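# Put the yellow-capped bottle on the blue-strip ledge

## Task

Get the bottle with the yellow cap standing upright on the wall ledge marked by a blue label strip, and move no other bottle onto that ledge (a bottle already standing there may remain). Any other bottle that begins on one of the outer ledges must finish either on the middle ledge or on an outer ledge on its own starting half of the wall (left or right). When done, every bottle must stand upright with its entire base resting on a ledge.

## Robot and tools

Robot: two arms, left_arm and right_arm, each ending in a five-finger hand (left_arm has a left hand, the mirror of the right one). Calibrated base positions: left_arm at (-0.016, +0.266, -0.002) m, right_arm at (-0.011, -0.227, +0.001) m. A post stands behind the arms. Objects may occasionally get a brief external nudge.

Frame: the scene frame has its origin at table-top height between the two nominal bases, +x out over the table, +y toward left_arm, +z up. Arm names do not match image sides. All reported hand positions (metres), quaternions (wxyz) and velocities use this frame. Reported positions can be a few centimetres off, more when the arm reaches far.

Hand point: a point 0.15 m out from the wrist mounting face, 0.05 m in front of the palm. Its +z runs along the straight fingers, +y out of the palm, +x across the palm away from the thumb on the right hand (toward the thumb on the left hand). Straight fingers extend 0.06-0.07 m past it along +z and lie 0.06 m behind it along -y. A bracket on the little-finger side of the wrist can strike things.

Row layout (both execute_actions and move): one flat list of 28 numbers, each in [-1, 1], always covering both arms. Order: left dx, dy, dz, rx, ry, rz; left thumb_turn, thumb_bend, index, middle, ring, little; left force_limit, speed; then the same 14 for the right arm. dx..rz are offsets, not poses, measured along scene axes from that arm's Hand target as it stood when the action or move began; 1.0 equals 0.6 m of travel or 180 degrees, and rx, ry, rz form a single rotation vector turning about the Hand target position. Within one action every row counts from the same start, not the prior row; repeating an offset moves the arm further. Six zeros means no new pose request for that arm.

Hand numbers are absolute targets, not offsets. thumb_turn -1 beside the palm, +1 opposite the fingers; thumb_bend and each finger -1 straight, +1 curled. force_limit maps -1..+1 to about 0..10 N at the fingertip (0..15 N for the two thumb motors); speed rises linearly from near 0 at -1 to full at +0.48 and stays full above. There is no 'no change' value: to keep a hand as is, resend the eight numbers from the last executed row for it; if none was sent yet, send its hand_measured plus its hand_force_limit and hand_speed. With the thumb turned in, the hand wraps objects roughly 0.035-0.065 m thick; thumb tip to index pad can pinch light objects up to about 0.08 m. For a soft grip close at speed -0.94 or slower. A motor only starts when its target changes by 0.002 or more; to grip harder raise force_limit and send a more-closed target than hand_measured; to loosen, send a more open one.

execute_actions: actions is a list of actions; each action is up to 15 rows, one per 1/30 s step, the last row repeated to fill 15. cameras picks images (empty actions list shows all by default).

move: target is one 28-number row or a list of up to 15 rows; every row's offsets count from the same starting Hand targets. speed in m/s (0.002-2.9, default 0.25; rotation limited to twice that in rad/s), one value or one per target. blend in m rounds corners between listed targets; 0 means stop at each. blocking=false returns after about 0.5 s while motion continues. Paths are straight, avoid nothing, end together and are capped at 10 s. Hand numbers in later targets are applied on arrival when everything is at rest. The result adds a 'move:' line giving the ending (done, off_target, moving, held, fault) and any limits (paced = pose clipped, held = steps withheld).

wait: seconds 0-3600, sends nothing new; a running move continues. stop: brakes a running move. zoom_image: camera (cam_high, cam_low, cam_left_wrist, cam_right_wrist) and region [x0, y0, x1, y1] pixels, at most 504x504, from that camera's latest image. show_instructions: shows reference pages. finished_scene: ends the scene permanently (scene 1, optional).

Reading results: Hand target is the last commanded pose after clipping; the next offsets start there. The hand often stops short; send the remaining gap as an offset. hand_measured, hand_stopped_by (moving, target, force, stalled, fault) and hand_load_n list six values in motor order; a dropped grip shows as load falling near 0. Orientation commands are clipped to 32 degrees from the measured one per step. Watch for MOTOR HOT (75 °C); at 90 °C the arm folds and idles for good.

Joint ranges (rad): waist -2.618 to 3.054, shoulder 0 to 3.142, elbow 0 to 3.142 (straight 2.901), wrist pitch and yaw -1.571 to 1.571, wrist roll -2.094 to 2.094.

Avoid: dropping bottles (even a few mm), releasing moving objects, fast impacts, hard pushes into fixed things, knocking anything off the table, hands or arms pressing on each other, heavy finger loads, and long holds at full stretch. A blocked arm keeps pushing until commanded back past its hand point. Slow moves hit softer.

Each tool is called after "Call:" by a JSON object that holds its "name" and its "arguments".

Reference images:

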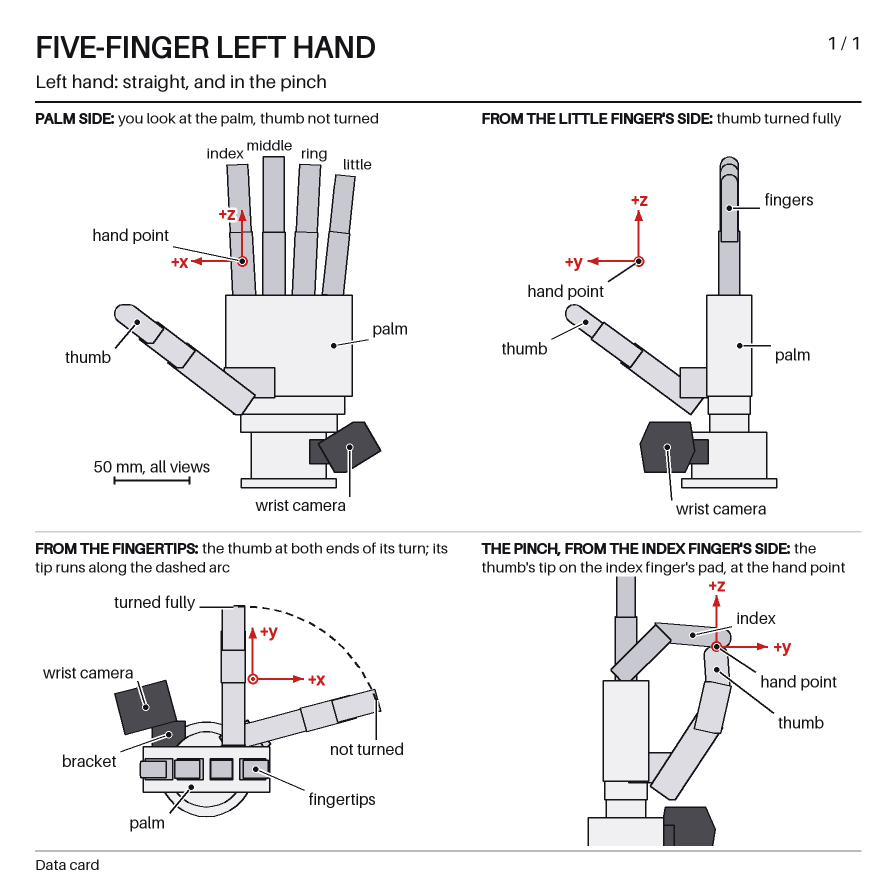

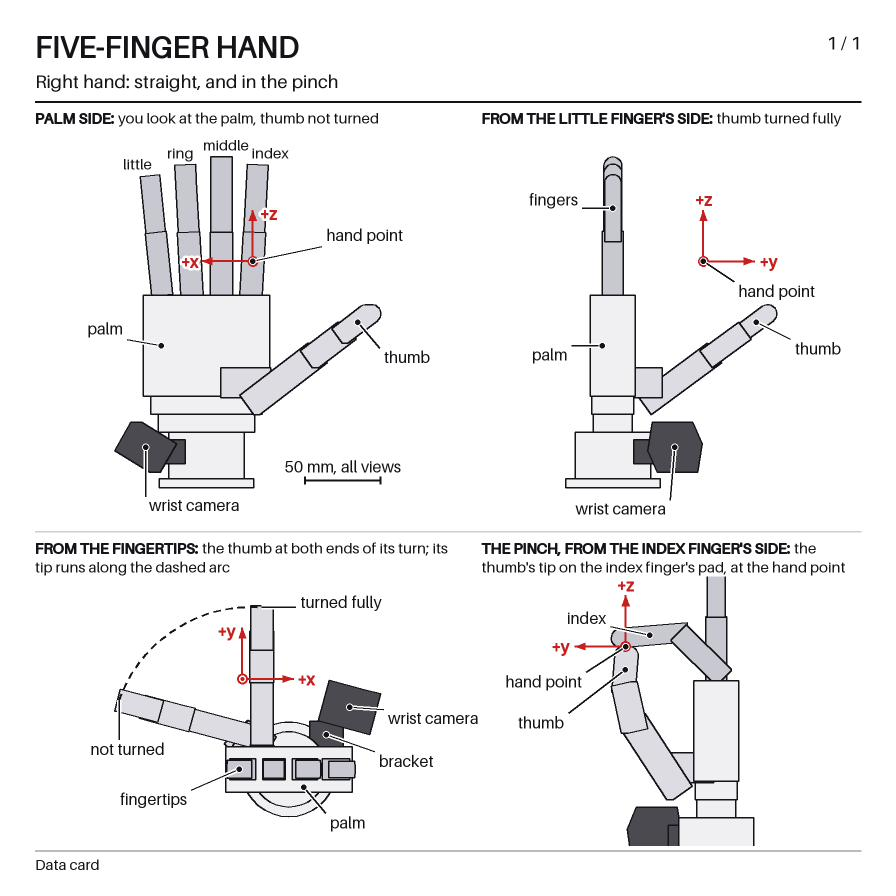

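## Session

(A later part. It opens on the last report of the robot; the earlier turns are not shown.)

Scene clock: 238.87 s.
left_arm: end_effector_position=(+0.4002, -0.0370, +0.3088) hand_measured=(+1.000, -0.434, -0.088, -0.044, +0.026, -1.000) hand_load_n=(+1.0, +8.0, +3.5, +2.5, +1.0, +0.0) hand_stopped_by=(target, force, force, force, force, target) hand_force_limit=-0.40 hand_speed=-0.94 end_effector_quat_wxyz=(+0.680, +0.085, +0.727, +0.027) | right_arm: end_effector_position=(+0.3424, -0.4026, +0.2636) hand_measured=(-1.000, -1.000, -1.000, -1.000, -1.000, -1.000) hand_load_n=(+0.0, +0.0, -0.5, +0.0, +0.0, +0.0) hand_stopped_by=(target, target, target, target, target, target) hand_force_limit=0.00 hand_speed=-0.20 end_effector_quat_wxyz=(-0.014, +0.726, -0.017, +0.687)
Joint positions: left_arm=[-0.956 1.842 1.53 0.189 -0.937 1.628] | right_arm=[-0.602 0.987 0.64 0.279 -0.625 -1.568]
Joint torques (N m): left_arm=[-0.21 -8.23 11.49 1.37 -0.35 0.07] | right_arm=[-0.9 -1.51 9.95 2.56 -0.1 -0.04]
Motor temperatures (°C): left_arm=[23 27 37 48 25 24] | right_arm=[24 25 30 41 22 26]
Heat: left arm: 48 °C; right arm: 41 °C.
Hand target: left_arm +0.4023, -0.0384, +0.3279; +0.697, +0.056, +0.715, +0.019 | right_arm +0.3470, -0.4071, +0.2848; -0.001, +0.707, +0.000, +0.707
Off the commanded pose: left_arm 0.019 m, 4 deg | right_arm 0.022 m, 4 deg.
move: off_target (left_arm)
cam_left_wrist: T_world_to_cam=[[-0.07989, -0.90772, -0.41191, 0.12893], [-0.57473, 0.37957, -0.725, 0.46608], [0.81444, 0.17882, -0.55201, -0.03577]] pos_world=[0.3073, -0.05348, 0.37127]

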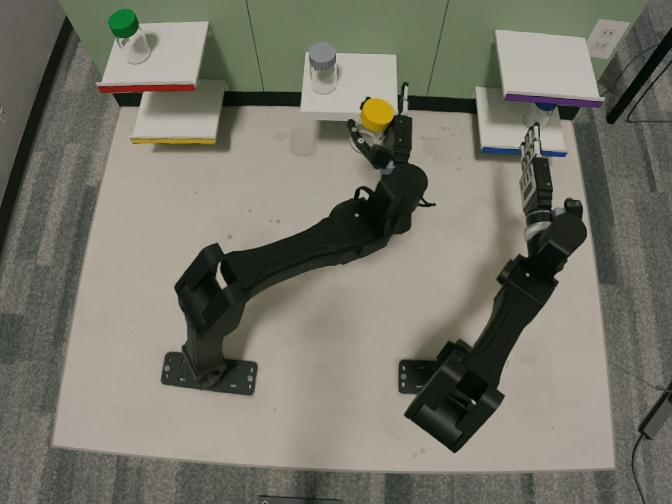

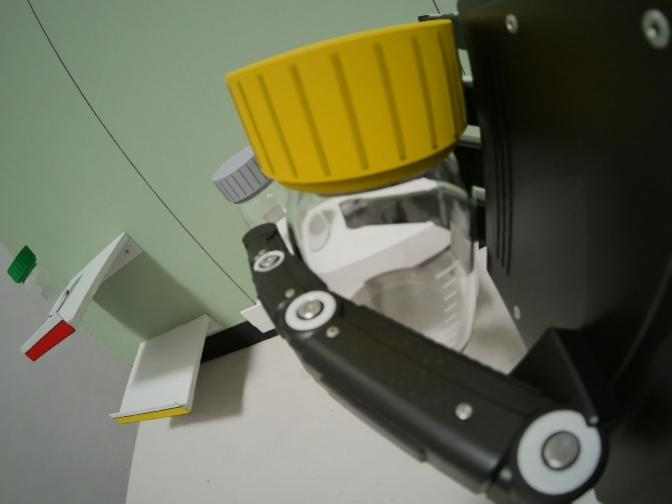

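Call:
{"name": "move", "arguments": {"target": [[0.05,0.0,0.0,-0.0506,-0.014,0.026, 1,0.1,0.3,0.3,0.2,-1,-0.4,-0.94,0,0,0,0,0,0,-1,-1,-1,-1,-1,-1,0,-0.2]], "speed": 0.08, "cameras": ["cam_high","cam_low","cam_left_wrist","cam_right_wrist"]}}

Call:
{"name": "zoom_image", "arguments": {"camera": "cam_left_wrist", "region": [180, 130, 500, 400]}}

Call:
{"name": "zoom_image", "arguments": {"camera": "cam_low", "region": [180, 140, 380, 300]}}

Call:
{"name": "zoom_image", "arguments": {"camera": "cam_high", "region": [290, 20, 450, 180]}}

Scene clock: 244.43 s.
left_arm: end_effector_position=(+0.4262, -0.0378, +0.3034) hand_measured=(+1.000, -0.434, -0.088, -0.044, +0.026, -1.000) hand_load_n=(+0.5, +8.0, +3.5, +2.5, +1.0, +0.0) hand_stopped_by=(target, force, force, force, force, target) hand_force_limit=-0.40 hand_speed=-0.94 end_effector_quat_wxyz=(+0.687, +0.017, +0.727, +0.014) | right_arm: end_effector_position=(+0.3424, -0.4026, +0.2636) hand_measured=(-1.000, -1.000, -1.000, -1.000, -1.000, -1.000) hand_load_n=(+0.0, +0.0, +0.0, +0.0, +0.0, +0.0) hand_stopped_by=(target, target, target, target, target, target) hand_force_limit=0.00 hand_speed=-0.20 end_effector_quat_wxyz=(-0.014, +0.726, -0.017, +0.687)
Joint positions: left_arm=[-0.913 1.947 1.657 0.189 -0.967 1.532] | right_arm=[-0.602 0.987 0.64 0.279 -0.625 -1.568]
Joint torques (N m): left_arm=[0.51 -8.96 11.41 1.86 -0.28 0.01] | right_arm=[-0.9 -1.52 9.94 2.56 -0.08 -0.04]
Heat: left arm: 48 °C; right arm: 43 °C.
Hand target: left_arm +0.4323, -0.0384, +0.3280; +0.713, -0.029, +0.700, -0.009 | right_arm +0.3470, -0.4071, +0.2848; -0.001, +0.707, +0.000, +0.707
Off the commanded pose: left_arm 0.025 m, 7 deg | right_arm 0.022 m, 4 deg.
move: off_target (left_arm)
cam_left_wrist: T_world_to_cam=[[-0.00158, -0.95131, -0.30823, 0.06157], [-0.59135, 0.24946, -0.76686, 0.49227], [0.80641, 0.18106, -0.56295, -0.05289]] pos_world=[0.33385, -0.05465, 0.36671]
cam_right_wrist: T_world_to_cam=[[0.03664, -0.97662, 0.21182, -0.46246], [-0.55427, -0.19623, -0.80887, 0.3214], [0.83153, -0.08777, -0.5485, -0.06438]] pos_world=[0.24862, -0.39423, 0.32261]

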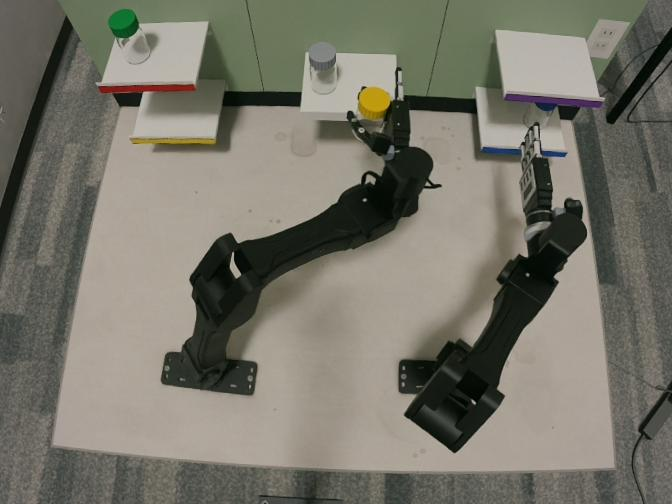

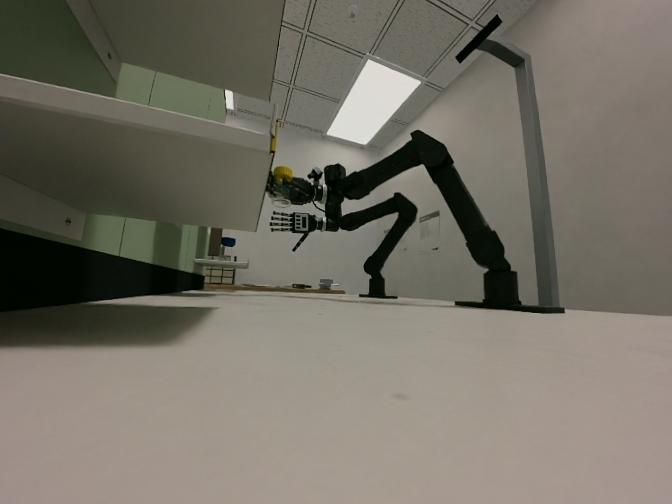

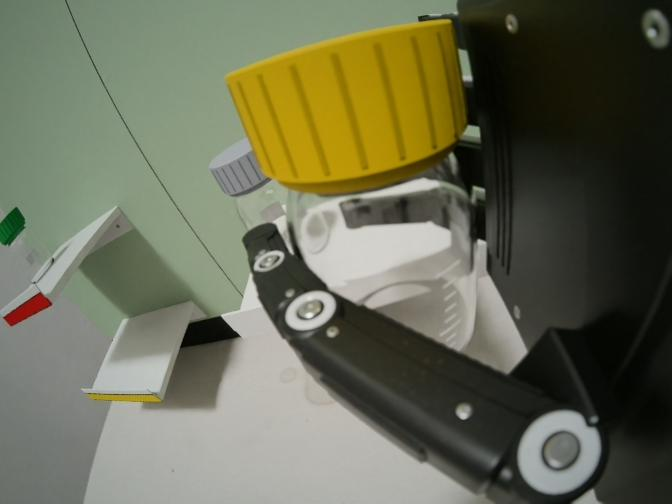

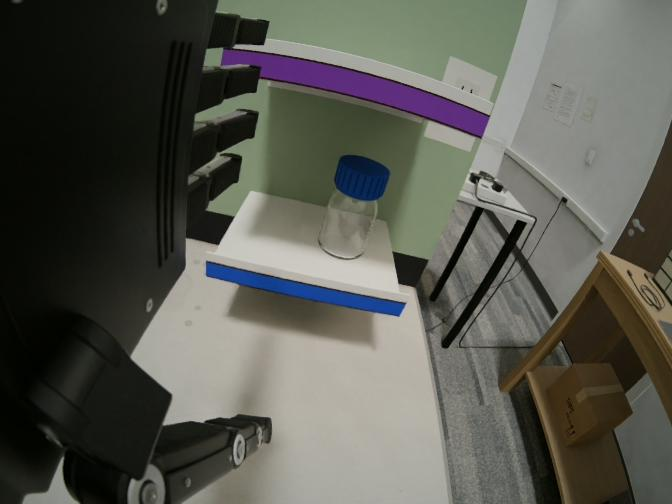

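Scaled by 1.575 from the camera's image (finer frame: 960x720).

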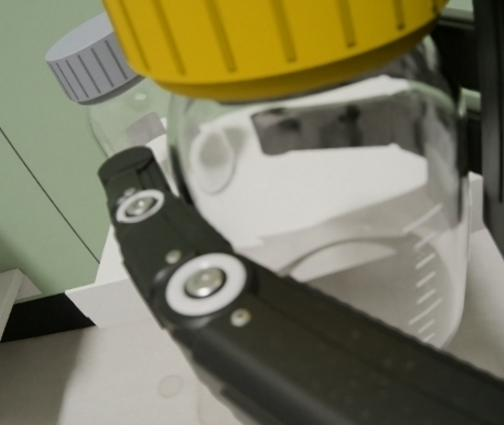

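Scaled by 2.520 from the camera's image (finer frame: 960x720).

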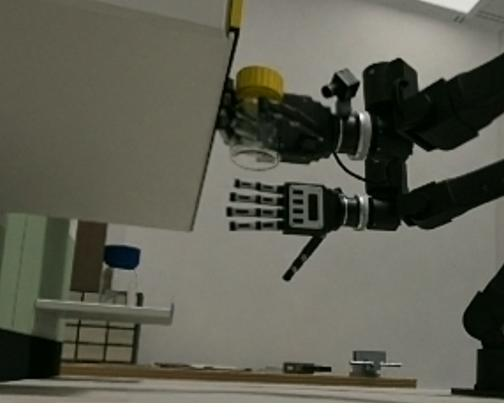

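Scaled by 3.150 from the camera's image (finer frame: 960x720).

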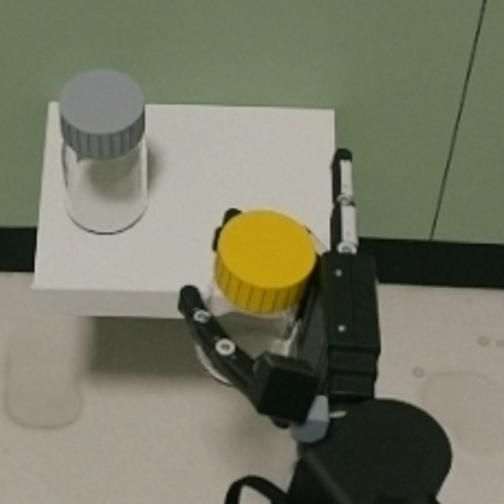

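Call:
{"name": "zoom_image", "arguments": {"camera": "cam_high", "region": [335, 70, 415, 160]}}

Call:
{"name": "zoom_image", "arguments": {"camera": "cam_low", "region": [255, 150, 335, 220]}}

Scaled by 5.600 from the camera's image (finer frame: 960x720).

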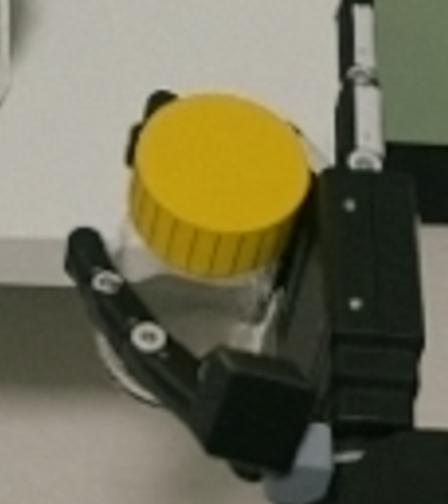

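Scaled by 6.300 from the camera's image (finer frame: 960x720).

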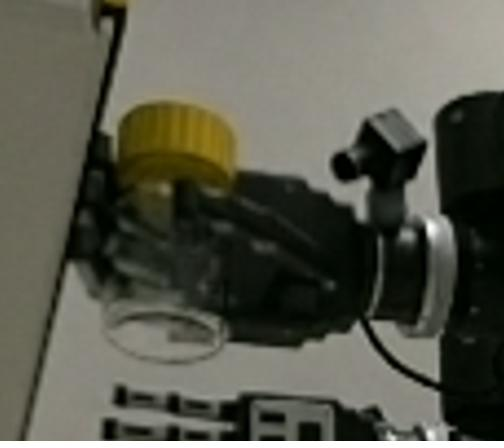

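Call:
{"name": "move", "arguments": {"target": [[0.03,0.0,-0.01,-0.032,0.008,0, 1,0.1,0.3,0.3,0.2,-1,-0.4,-0.94,0,0,0,0,0,0,-1,-1,-1,-1,-1,-1,0,-0.2]], "speed": 0.08, "cameras": ["cam_high","cam_low","cam_left_wrist"]}}

Call:
{"name": "zoom_image", "arguments": {"camera": "cam_high", "region": [335, 60, 415, 150]}}

Call:
{"name": "zoom_image", "arguments": {"camera": "cam_low", "region": [255, 150, 335, 220]}}

Scene clock: 258.23 s.
left_arm: end_effector_position=(+0.4450, -0.0348, +0.3091) hand_measured=(+1.000, -0.434, -0.088, -0.044, +0.026, -1.000) hand_load_n=(+0.5, +8.5, +3.5, +2.5, +1.0, +0.0) hand_stopped_by=(target, force, force, force, force, target) hand_force_limit=-0.40 hand_speed=-0.94 end_effector_quat_wxyz=(+0.695, -0.055, +0.716, -0.032) | right_arm: end_effector_position=(+0.3424, -0.4026, +0.2636) hand_measured=(-1.000, -1.000, -1.000, -1.000, -1.000, -1.000) hand_load_n=(+0.0, +0.0, +0.0, +0.0, +0.0, +0.5) hand_stopped_by=(target, target, target, target, target, target) hand_force_limit=0.00 hand_speed=-0.20 end_effector_quat_wxyz=(-0.014, +0.726, -0.017, +0.687)
Joint positions: left_arm=[-0.874 1.986 1.741 0.189 -0.964 1.402] | right_arm=[-0.602 0.987 0.64 0.279 -0.625 -1.568]
Joint torques (N m): left_arm=[0.44 -9.25 11.51 1.04 0.01 0.01] | right_arm=[-0.91 -1.55 9.98 2.56 -0.09 -0.05]
Motor temperatures (°C): left_arm=[23 27 39 50 25 24] | right_arm=[24 25 32 46 22 26]
Heat: left arm: 50 °C; right arm: 46 °C.
Hand target: left_arm +0.4502, -0.0384, +0.3220; +0.702, -0.065, +0.708, -0.043 | right_arm +0.3470, -0.4071, +0.2848; -0.001, +0.707, +0.000, +0.707
Off the commanded pose: left_arm 0.014 m, 2 deg | right_arm 0.022 m, 4 deg.
move: off_target (left_arm)
cam_left_wrist: T_world_to_cam=[[0.04548, -0.98837, -0.14513, -0.00636], [-0.57664, 0.09266, -0.81173, 0.5088], [0.81573, 0.1206, -0.56571, -0.07074]] pos_world=[0.35139, -0.0449, 0.37207]

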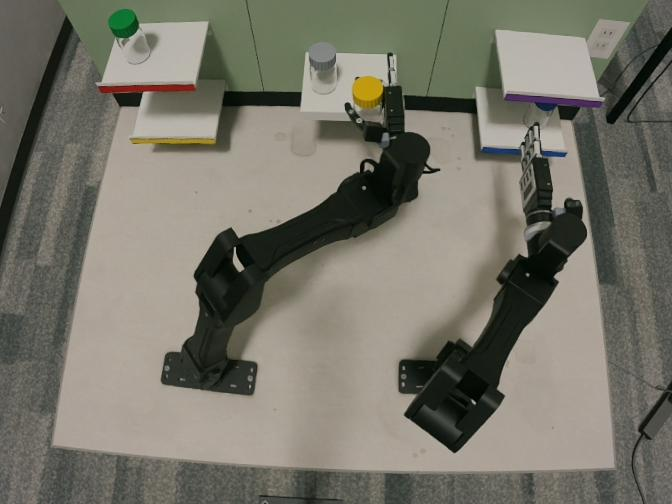

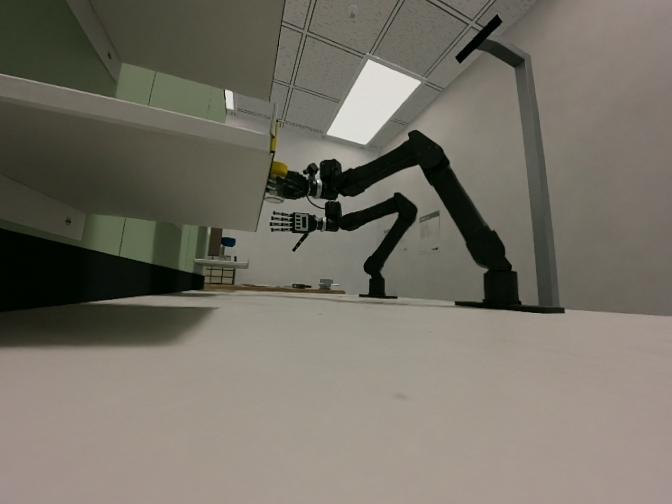

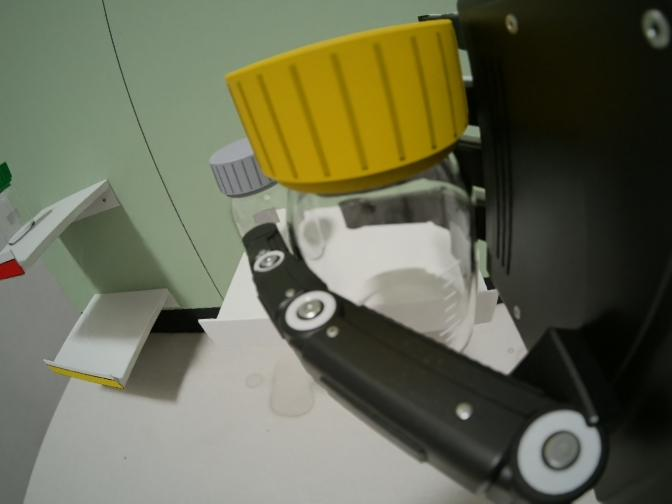

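Scaled by 5.600 from the camera's image (finer frame: 960x720).

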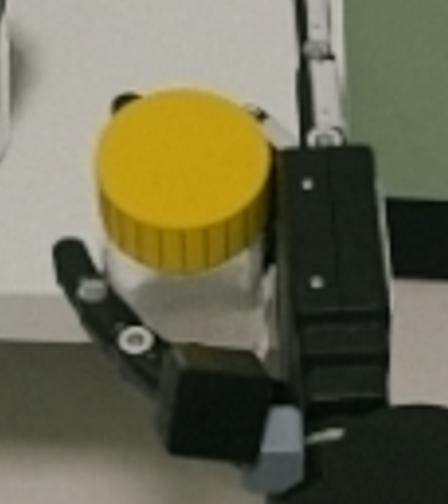

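Scaled by 6.300 from the camera's image (finer frame: 960x720).

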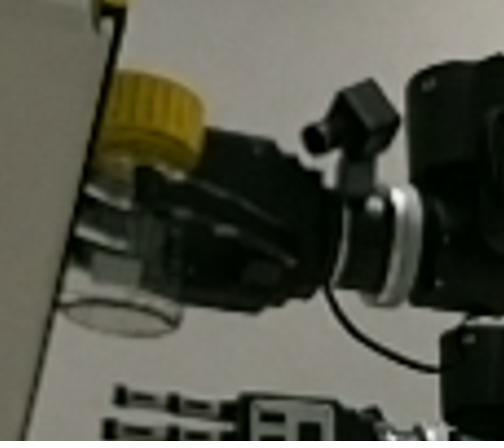

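Call:
{"name": "move", "arguments": {"target": [[0.05,0.0,0.0,0.035,0,0, 1,0.1,0.3,0.3,0.2,-1,-0.4,-0.94,0,0,0,0,0,0,-1,-1,-1,-1,-1,-1,0,-0.2]], "speed": 0.08, "cameras": ["cam_high","cam_left_wrist"]}}

Call:
{"name": "zoom_image", "arguments": {"camera": "cam_high", "region": [320, 30, 420, 150]}}

Scene clock: 262.23 s.
left_arm: end_effector_position=(+0.4753, -0.0362, +0.3094) hand_measured=(+1.000, -0.434, -0.088, -0.044, +0.026, -1.000) hand_load_n=(+0.5, +8.5, +3.5, +2.5, +1.0, +0.0) hand_stopped_by=(target, force, force, force, force, target) hand_force_limit=-0.40 hand_speed=-0.94 end_effector_quat_wxyz=(+0.699, -0.026, +0.715, -0.003) | right_arm: end_effector_position=(+0.3424, -0.4026, +0.2636) hand_measured=(-1.000, -1.000, -1.000, -1.000, -1.000, -1.000) hand_load_n=(+0.0, +0.0, +0.0, +0.0, +0.0, +0.0) hand_stopped_by=(target, target, target, target, target, target) hand_force_limit=0.00 hand_speed=-0.20 end_effector_quat_wxyz=(-0.014, +0.726, -0.017, +0.687)
Joint positions: left_arm=[-0.828 2.079 1.85 0.189 -0.92 1.497] | right_arm=[-0.602 0.987 0.64 0.279 -0.625 -1.568]
Joint torques (N m): left_arm=[0.36 -10 11.51 0.97 0.02 0.22] | right_arm=[-0.94 -1.54 9.95 2.56 -0.1 -0.05]
Heat: left arm: 49 °C; right arm: 47 °C.
Hand target: left_arm +0.4803, -0.0384, +0.3221; +0.704, -0.026, +0.709, -0.004 | right_arm +0.3470, -0.4071, +0.2848; -0.001, +0.707, +0.000, +0.707
Off the commanded pose: left_arm 0.014 m, 1 deg | right_arm 0.022 m, 4 deg.
move: off_target (left_arm)
cam_left_wrist: T_world_to_cam=[[0.04469, -0.97339, -0.22475, 0.01647], [-0.57248, 0.15942, -0.80427, 0.52491], [0.8187, 0.16461, -0.55012, -0.09983]] pos_world=[0.3815, -0.05121, 0.37095]

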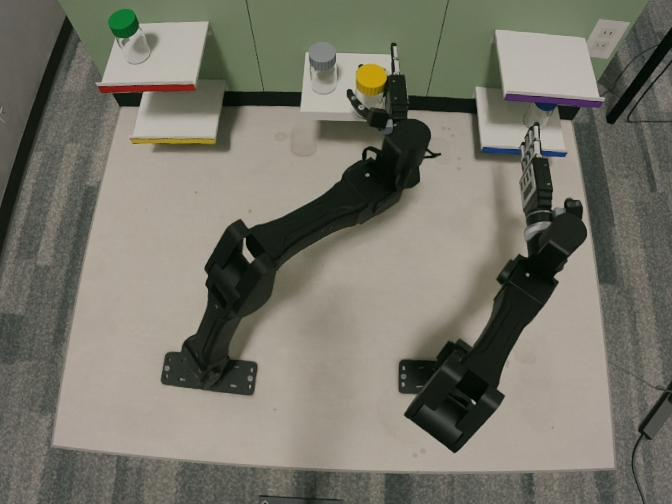

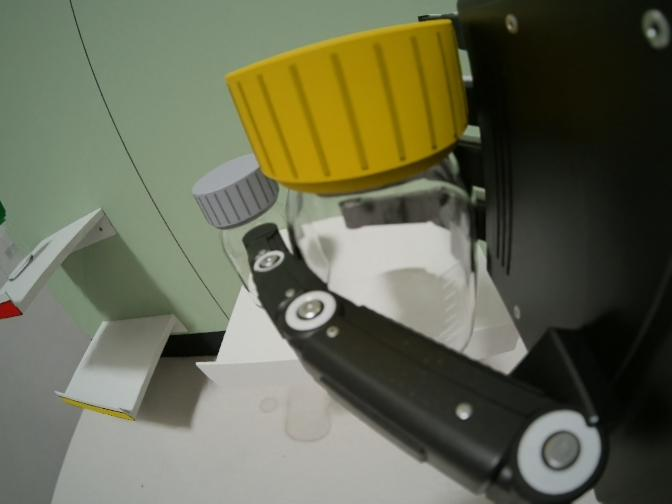

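Scaled by 4.200 from the camera's image (finer frame: 960x720).

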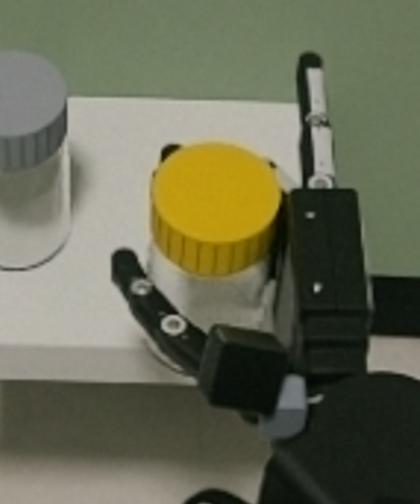

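Call:
{"name": "zoom_image", "arguments": {"camera": "cam_high", "region": [345, 55, 395, 125]}}

Scaled by 7.200 from the camera's image (finer frame: 960x720).

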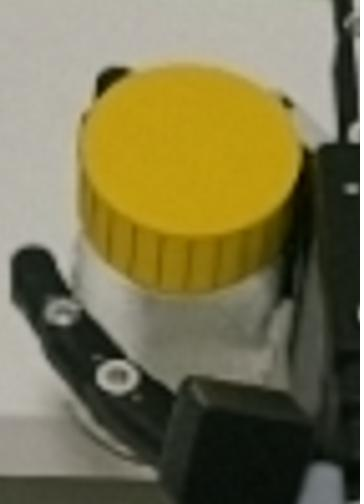

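Call:
{"name": "move", "arguments": {"target": [[0.05,-0.02,0.0,-0.01,0.03,0, 1,0.1,0.3,0.3,0.2,-1,-0.4,-0.94,0,0,0,0,0,0,-1,-1,-1,-1,-1,-1,0,-0.2]], "speed": 0.08, "cameras": ["cam_high","cam_low","cam_left_wrist"]}}

Call:
{"name": "zoom_image", "arguments": {"camera": "cam_high", "region": [345, 40, 405, 120]}}

Scene clock: 274.77 s.
left_arm: end_effector_position=(+0.5073, -0.0502, +0.3153) hand_measured=(+1.000, -0.434, -0.088, -0.044, +0.026, -1.000) hand_load_n=(+1.0, +8.5, +3.0, +2.5, +1.0, +0.0) hand_stopped_by=(target, force, force, force, force, target) hand_force_limit=-0.40 hand_speed=-0.94 end_effector_quat_wxyz=(+0.669, -0.034, +0.743, -0.012) | right_arm: end_effector_position=(+0.3424, -0.4026, +0.2636) hand_measured=(-1.000, -1.000, -1.000, -1.000, -1.000, -1.000) hand_load_n=(-0.5, +0.0, +0.0, +0.0, +0.0, -0.5) hand_stopped_by=(target, target, target, target, target, target) hand_force_limit=0.00 hand_speed=-0.20 end_effector_quat_wxyz=(-0.014, +0.726, -0.017, +0.687)
Joint positions: left_arm=[-0.789 2.269 2.282 -0.178 -0.869 1.381] | right_arm=[-0.602 0.987 0.64 0.279 -0.625 -1.568]
Joint torques (N m): left_arm=[0.38 -10.97 11.32 0.84 -0.07 -0.01] | right_arm=[-0.9 -1.52 9.96 2.57 -0.1 -0.04]
Heat: left arm: 47 °C; right arm: 49 °C.
Hand target: left_arm +0.5103, -0.0503, +0.3221; +0.670, -0.037, +0.741, -0.014 | right_arm +0.3470, -0.4071, +0.2848; -0.001, +0.707, +0.000, +0.707
Off the commanded pose: left_arm 0.007 m, 0 deg | right_arm 0.022 m, 4 deg.
move: done
cam_left_wrist: T_world_to_cam=[[0.02383, -0.9788, -0.20344, 0.00631], [-0.63519, 0.14231, -0.75913, 0.56688], [0.77199, 0.14731, -0.61833, -0.07613]] pos_world=[0.4187, -0.06328, 0.38454]

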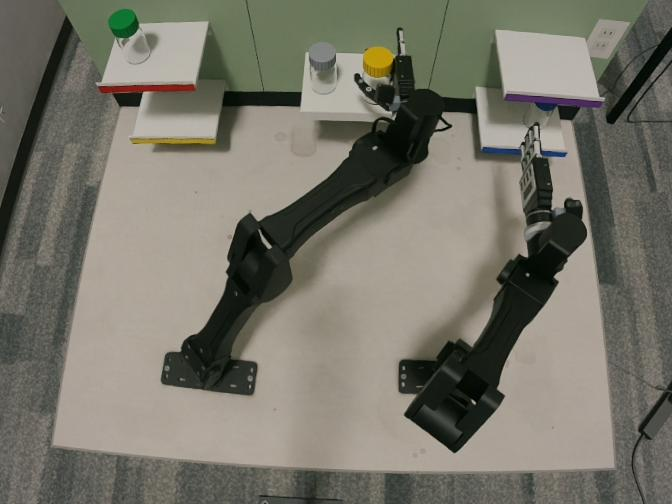

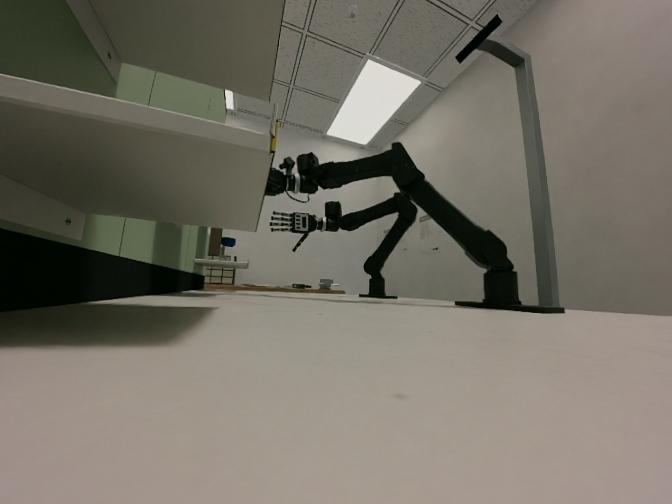

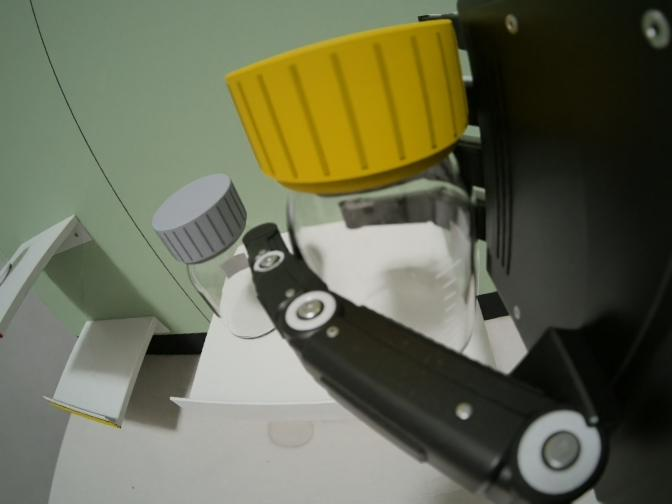

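Scaled by 6.300 from the camera's image (finer frame: 960x720).

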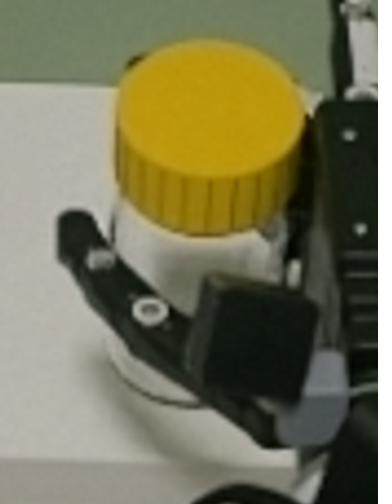

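Call:
{"name": "zoom_image", "arguments": {"camera": "cam_high", "region": [295, 35, 355, 105]}}

Scaled by 7.200 from the camera's image (finer frame: 960x720).

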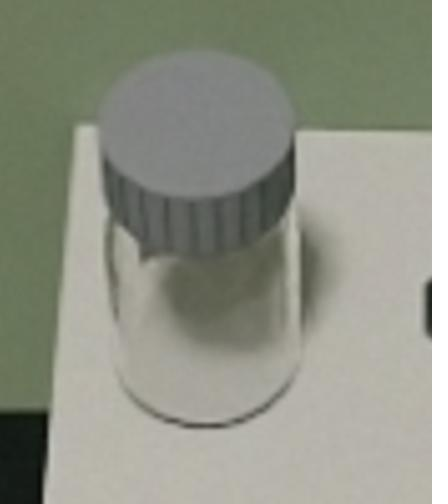

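Call:
{"name": "move", "arguments": {"target": [[0.0367,-0.0133,-0.06,-0.0055,-0.015,0, 1,0.1,0.3,0.3,0.2,-1,-0.4,-0.94,0,0,0,0,0,0,-1,-1,-1,-1,-1,-1,0,-0.2]], "speed": 0.06, "cameras": ["cam_high","cam_left_wrist"]}}

Call:
{"name": "zoom_image", "arguments": {"camera": "cam_high", "region": [345, 40, 405, 120]}}

Call:
{"name": "zoom_image", "arguments": {"camera": "cam_left_wrist", "region": [150, 130, 540, 480]}}

Scene clock: 292.37 s.
left_arm: end_effector_position=(+0.5234, -0.0551, +0.2880) hand_measured=(+1.000, -0.434, -0.088, -0.044, +0.026, -1.000) hand_load_n=(+0.5, +8.5, +3.5, +2.5, +1.0, +0.0) hand_stopped_by=(target, force, force, force, force, target) hand_force_limit=-0.40 hand_speed=-0.94 end_effector_quat_wxyz=(+0.670, -0.037, +0.742, -0.011) | right_arm: end_effector_position=(+0.3424, -0.4026, +0.2636) hand_measured=(-1.000, -1.000, -1.000, -1.000, -1.000, -1.000) hand_load_n=(+0.0, +0.0, +0.0, +0.0, +0.0, +0.0) hand_stopped_by=(target, target, target, target, target, target) hand_force_limit=0.00 hand_speed=-0.20 end_effector_quat_wxyz=(-0.014, +0.726, -0.017, +0.687)
Joint positions: left_arm=[-0.774 2.328 2.269 -0.099 -0.862 1.384] | right_arm=[-0.602 0.987 0.64 0.279 -0.625 -1.568]
Joint torques (N m): left_arm=[0.61 -11.64 4.88 2.03 -0.04 0.24] | right_arm=[-0.87 -1.5 9.96 2.55 -0.09 -0.05]
Motor temperatures (°C): left_arm=[23 31 37 45 24 24] | right_arm=[24 24 34 50 22 26]
Heat: left arm: 45 °C; right arm: 50 °C.
Hand target: left_arm +0.5322, -0.0584, +0.2861; +0.687, -0.043, +0.725, -0.022 | right_arm +0.3470, -0.4071, +0.2848; -0.001, +0.707, +0.000, +0.707
Off the commanded pose: left_arm 0.010 m, 3 deg | right_arm 0.022 m, 4 deg.
move: off_target (left_arm)
cam_left_wrist: T_world_to_cam=[[0.03207, -0.97901, -0.20129, -0.00941], [-0.63412, 0.13574, -0.76123, 0.55671], [0.77257, 0.15205, -0.61646, -0.10533]] pos_world=[0.4347, -0.06876, 0.35695]

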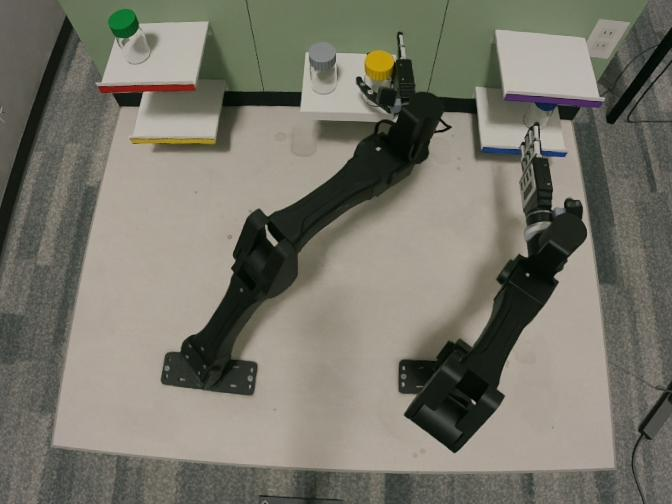

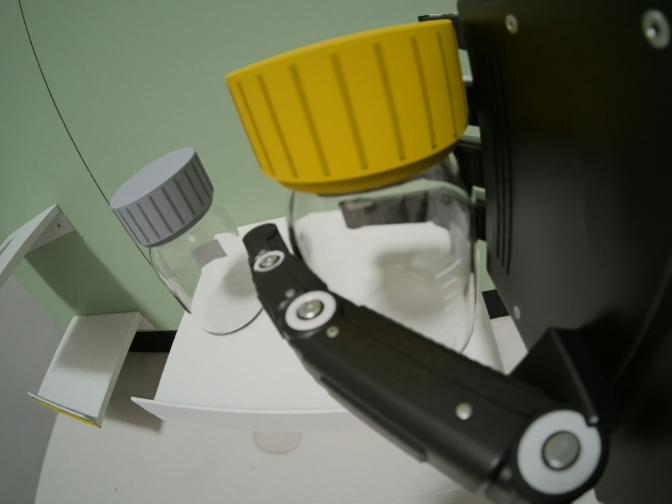

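Scaled by 6.300 from the camera's image (finer frame: 960x720).

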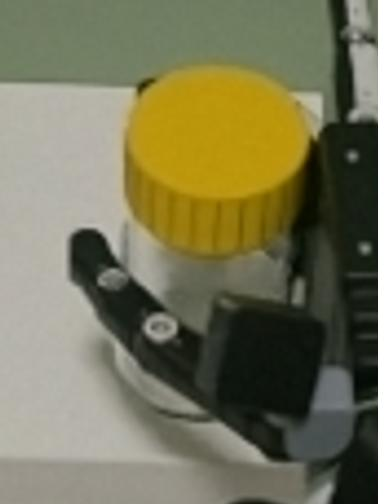

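Scaled by 1.292 from the camera's image (finer frame: 960x720).

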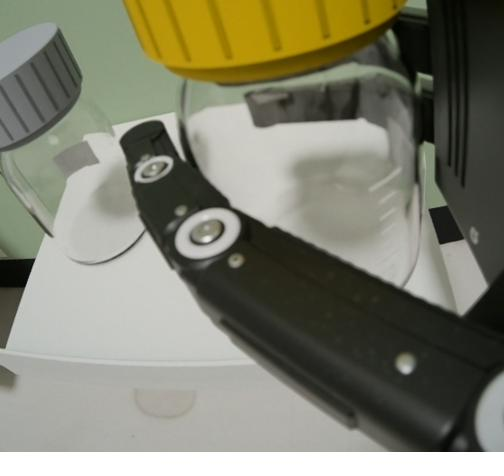

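Call:
{"name": "move", "arguments": {"target": [[0.012,-0.008,-0.045,-0.003,-0.015,0, 1,0.1,0.3,0.3,0.2,-1,-0.4,-0.94,0,0,0,0,0,0,-1,-1,-1,-1,-1,-1,0,-0.2]], "speed": 0.05, "cameras": ["cam_high","cam_left_wrist"]}}

Call:
{"name": "zoom_image", "arguments": {"camera": "cam_high", "region": [345, 40, 405, 120]}}

Call:
{"name": "zoom_image", "arguments": {"camera": "cam_left_wrist", "region": [150, 130, 540, 480]}}

Scene clock: 297.00 s.
left_arm: end_effector_position=(+0.5320, -0.0629, +0.2596) hand_measured=(+1.000, -0.434, -0.088, -0.044, +0.026, -1.000) hand_load_n=(+0.5, +8.0, +3.5, +2.5, +0.5, +0.0) hand_stopped_by=(target, force, force, force, force, target) hand_force_limit=-0.40 hand_speed=-0.94 end_effector_quat_wxyz=(+0.686, -0.039, +0.726, -0.016) | right_arm: end_effector_position=(+0.3424, -0.4026, +0.2636) hand_measured=(-1.000, -1.000, -1.000, -1.000, -1.000, -1.000) hand_load_n=(+0.0, +0.0, +0.0, +0.5, +0.0, +0.0) hand_stopped_by=(target, target, target, target, target, target) hand_force_limit=0.00 hand_speed=-0.20 end_effector_quat_wxyz=(-0.014, +0.726, -0.017, +0.687)
Joint positions: left_arm=[-0.774 2.351 2.145 0.117 -0.862 1.427] | right_arm=[-0.602 0.987 0.64 0.279 -0.625 -1.568]
Joint torques (N m): left_arm=[0.83 -12.1 5.01 2.07 -0.01 0.24] | right_arm=[-0.88 -1.59 9.94 2.57 -0.09 -0.04]
Heat: left arm: 46 °C; right arm: 51 °C.
Hand target: left_arm +0.5394, -0.0633, +0.2590; +0.703, -0.045, +0.709, -0.026 | right_arm +0.3470, -0.4071, +0.2848; -0.001, +0.707, +0.000, +0.707
Off the commanded pose: left_arm 0.007 m, 3 deg | right_arm 0.022 m, 4 deg.
move: off_target (left_arm)
cam_left_wrist: T_world_to_cam=[[0.03742, -0.98071, -0.19187, -0.02841], [-0.59892, 0.13169, -0.78991, 0.53011], [0.79993, 0.14447, -0.58244, -0.15209]] pos_world=[0.44022, -0.0757, 0.3247]

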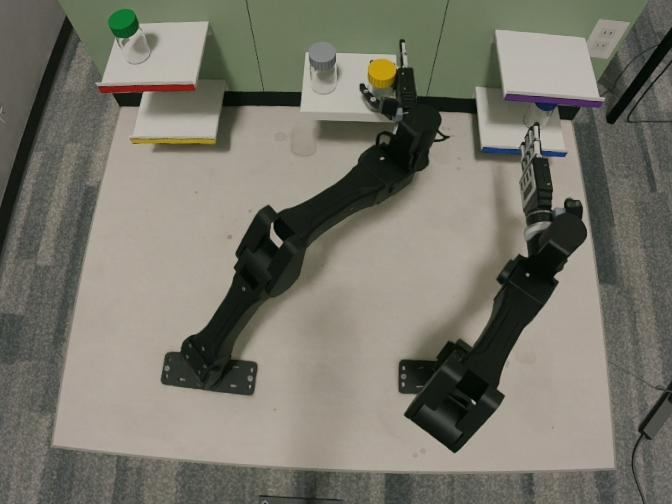

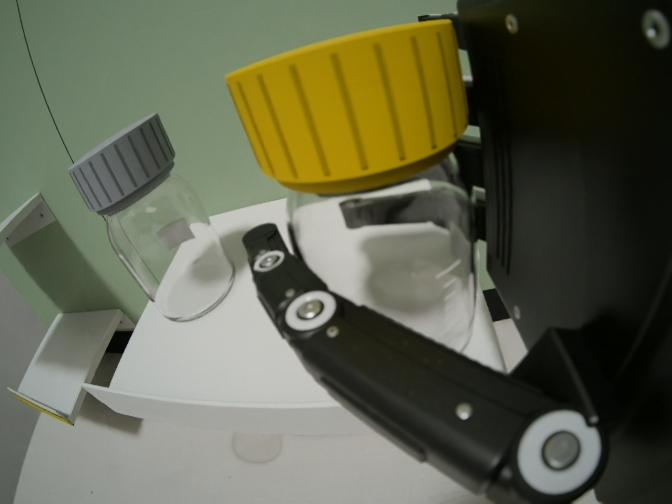

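Scaled by 6.300 from the camera's image (finer frame: 960x720).

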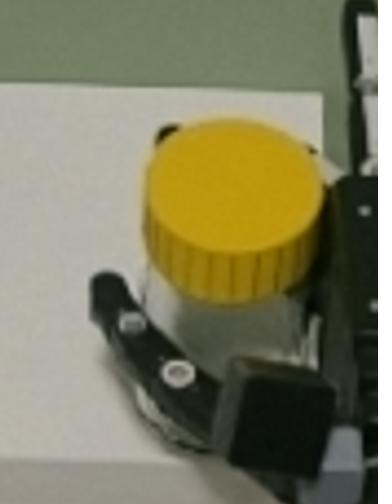

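Scaled by 1.292 from the camera's image (finer frame: 960x720).

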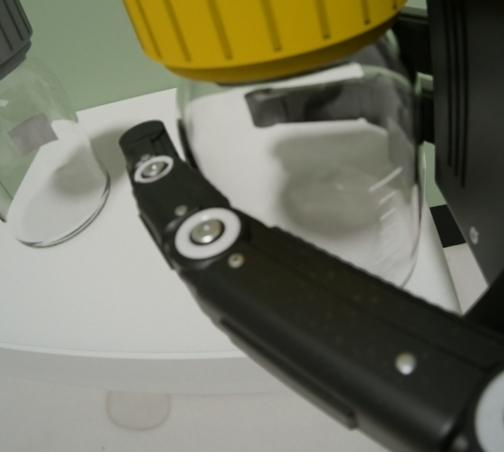

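Call:
{"name": "move", "arguments": {"target": [[0.0,0.0,-0.01,-0.002,0,0, 1,0.1,0.3,0.3,0.2,-1,-0.4,-0.94,0,0,0,0,0,0,-1,-1,-1,-1,-1,-1,0,-0.2]], "speed": 0.03, "cameras": ["cam_high","cam_left_wrist"]}}

Call:
{"name": "zoom_image", "arguments": {"camera": "cam_high", "region": [345, 40, 405, 120]}}

Call:
{"name": "zoom_image", "arguments": {"camera": "cam_left_wrist", "region": [150, 130, 540, 480]}}

Scene clock: 301.00 s.
left_arm: end_effector_position=(+0.5324, -0.0634, +0.2547) hand_measured=(+1.000, -0.434, -0.088, -0.044, +0.026, -1.000) hand_load_n=(+0.5, +8.5, +3.0, +2.5, +1.0, +0.0) hand_stopped_by=(target, force, force, force, force, target) hand_force_limit=-0.40 hand_speed=-0.94 end_effector_quat_wxyz=(+0.687, -0.039, +0.725, -0.017) | right_arm: end_effector_position=(+0.3424, -0.4026, +0.2636) hand_measured=(-1.000, -1.000, -1.000, -1.000, -1.000, -1.000) hand_load_n=(+0.0, +0.0, +0.0, +0.0, +0.0, +0.0) hand_stopped_by=(target, target, target, target, target, target) hand_force_limit=0.00 hand_speed=-0.20 end_effector_quat_wxyz=(-0.014, +0.726, -0.017, +0.687)
Joint positions: left_arm=[-0.774 2.351 2.121 0.146 -0.86 1.428] | right_arm=[-0.602 0.987 0.64 0.279 -0.625 -1.568]
Joint torques (N m): left_arm=[0.79 -12.1 4.86 2.01 -0.01 0.18] | right_arm=[-0.85 -1.57 9.96 2.55 -0.1 -0.04]
Heat: left arm: 47 °C; right arm: 51 °C.
Hand target: left_arm +0.5394, -0.0633, +0.2529; +0.703, -0.047, +0.709, -0.028 | right_arm +0.3470, -0.4071, +0.2848; -0.001, +0.707, +0.000, +0.707
Off the commanded pose: left_arm 0.007 m, 3 deg | right_arm 0.022 m, 4 deg.
move: off_target (left_arm)
cam_left_wrist: T_world_to_cam=[[0.03655, -0.98132, -0.18889, -0.03023], [-0.59568, 0.13037, -0.79257, 0.52543], [0.80239, 0.14149, -0.57979, -0.15732]] pos_world=[0.44033, -0.07591, 0.31952]

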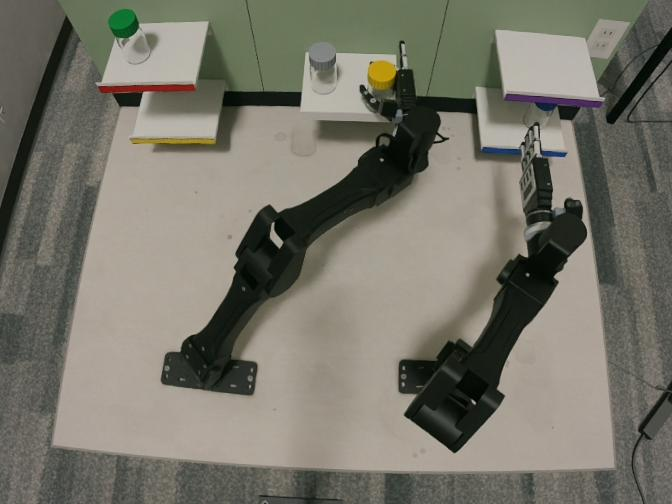

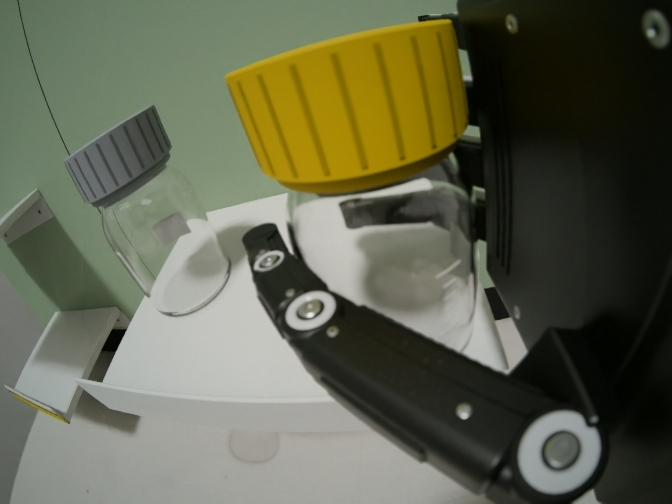

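Scaled by 6.300 from the camera's image (finer frame: 960x720).

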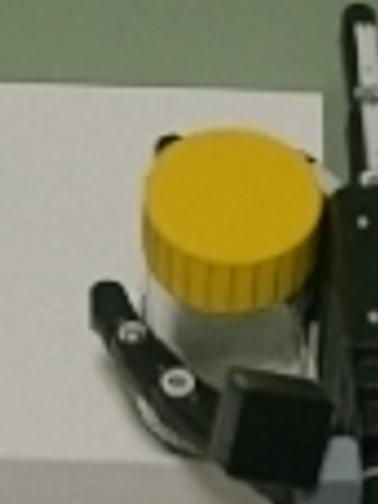

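Scaled by 1.292 from the camera's image (finer frame: 960x720).

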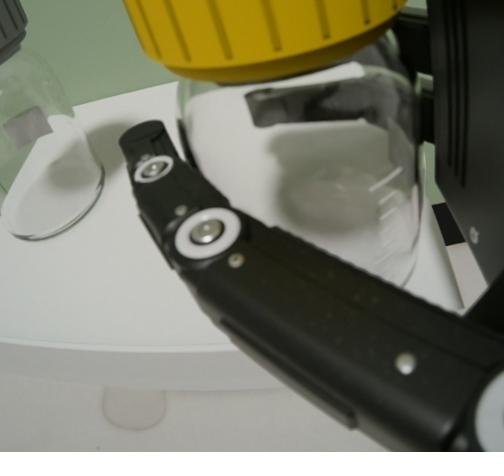

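Call:
{"name": "zoom_image", "arguments": {"camera": "cam_high", "region": [355, 85, 400, 130]}}

Scaled by 11.200 from the camera's image (finer frame: 960x720).

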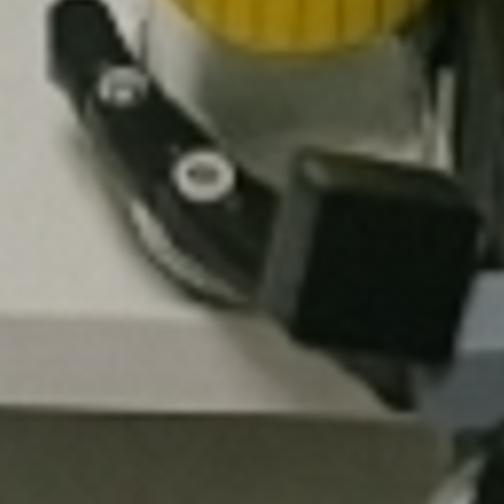

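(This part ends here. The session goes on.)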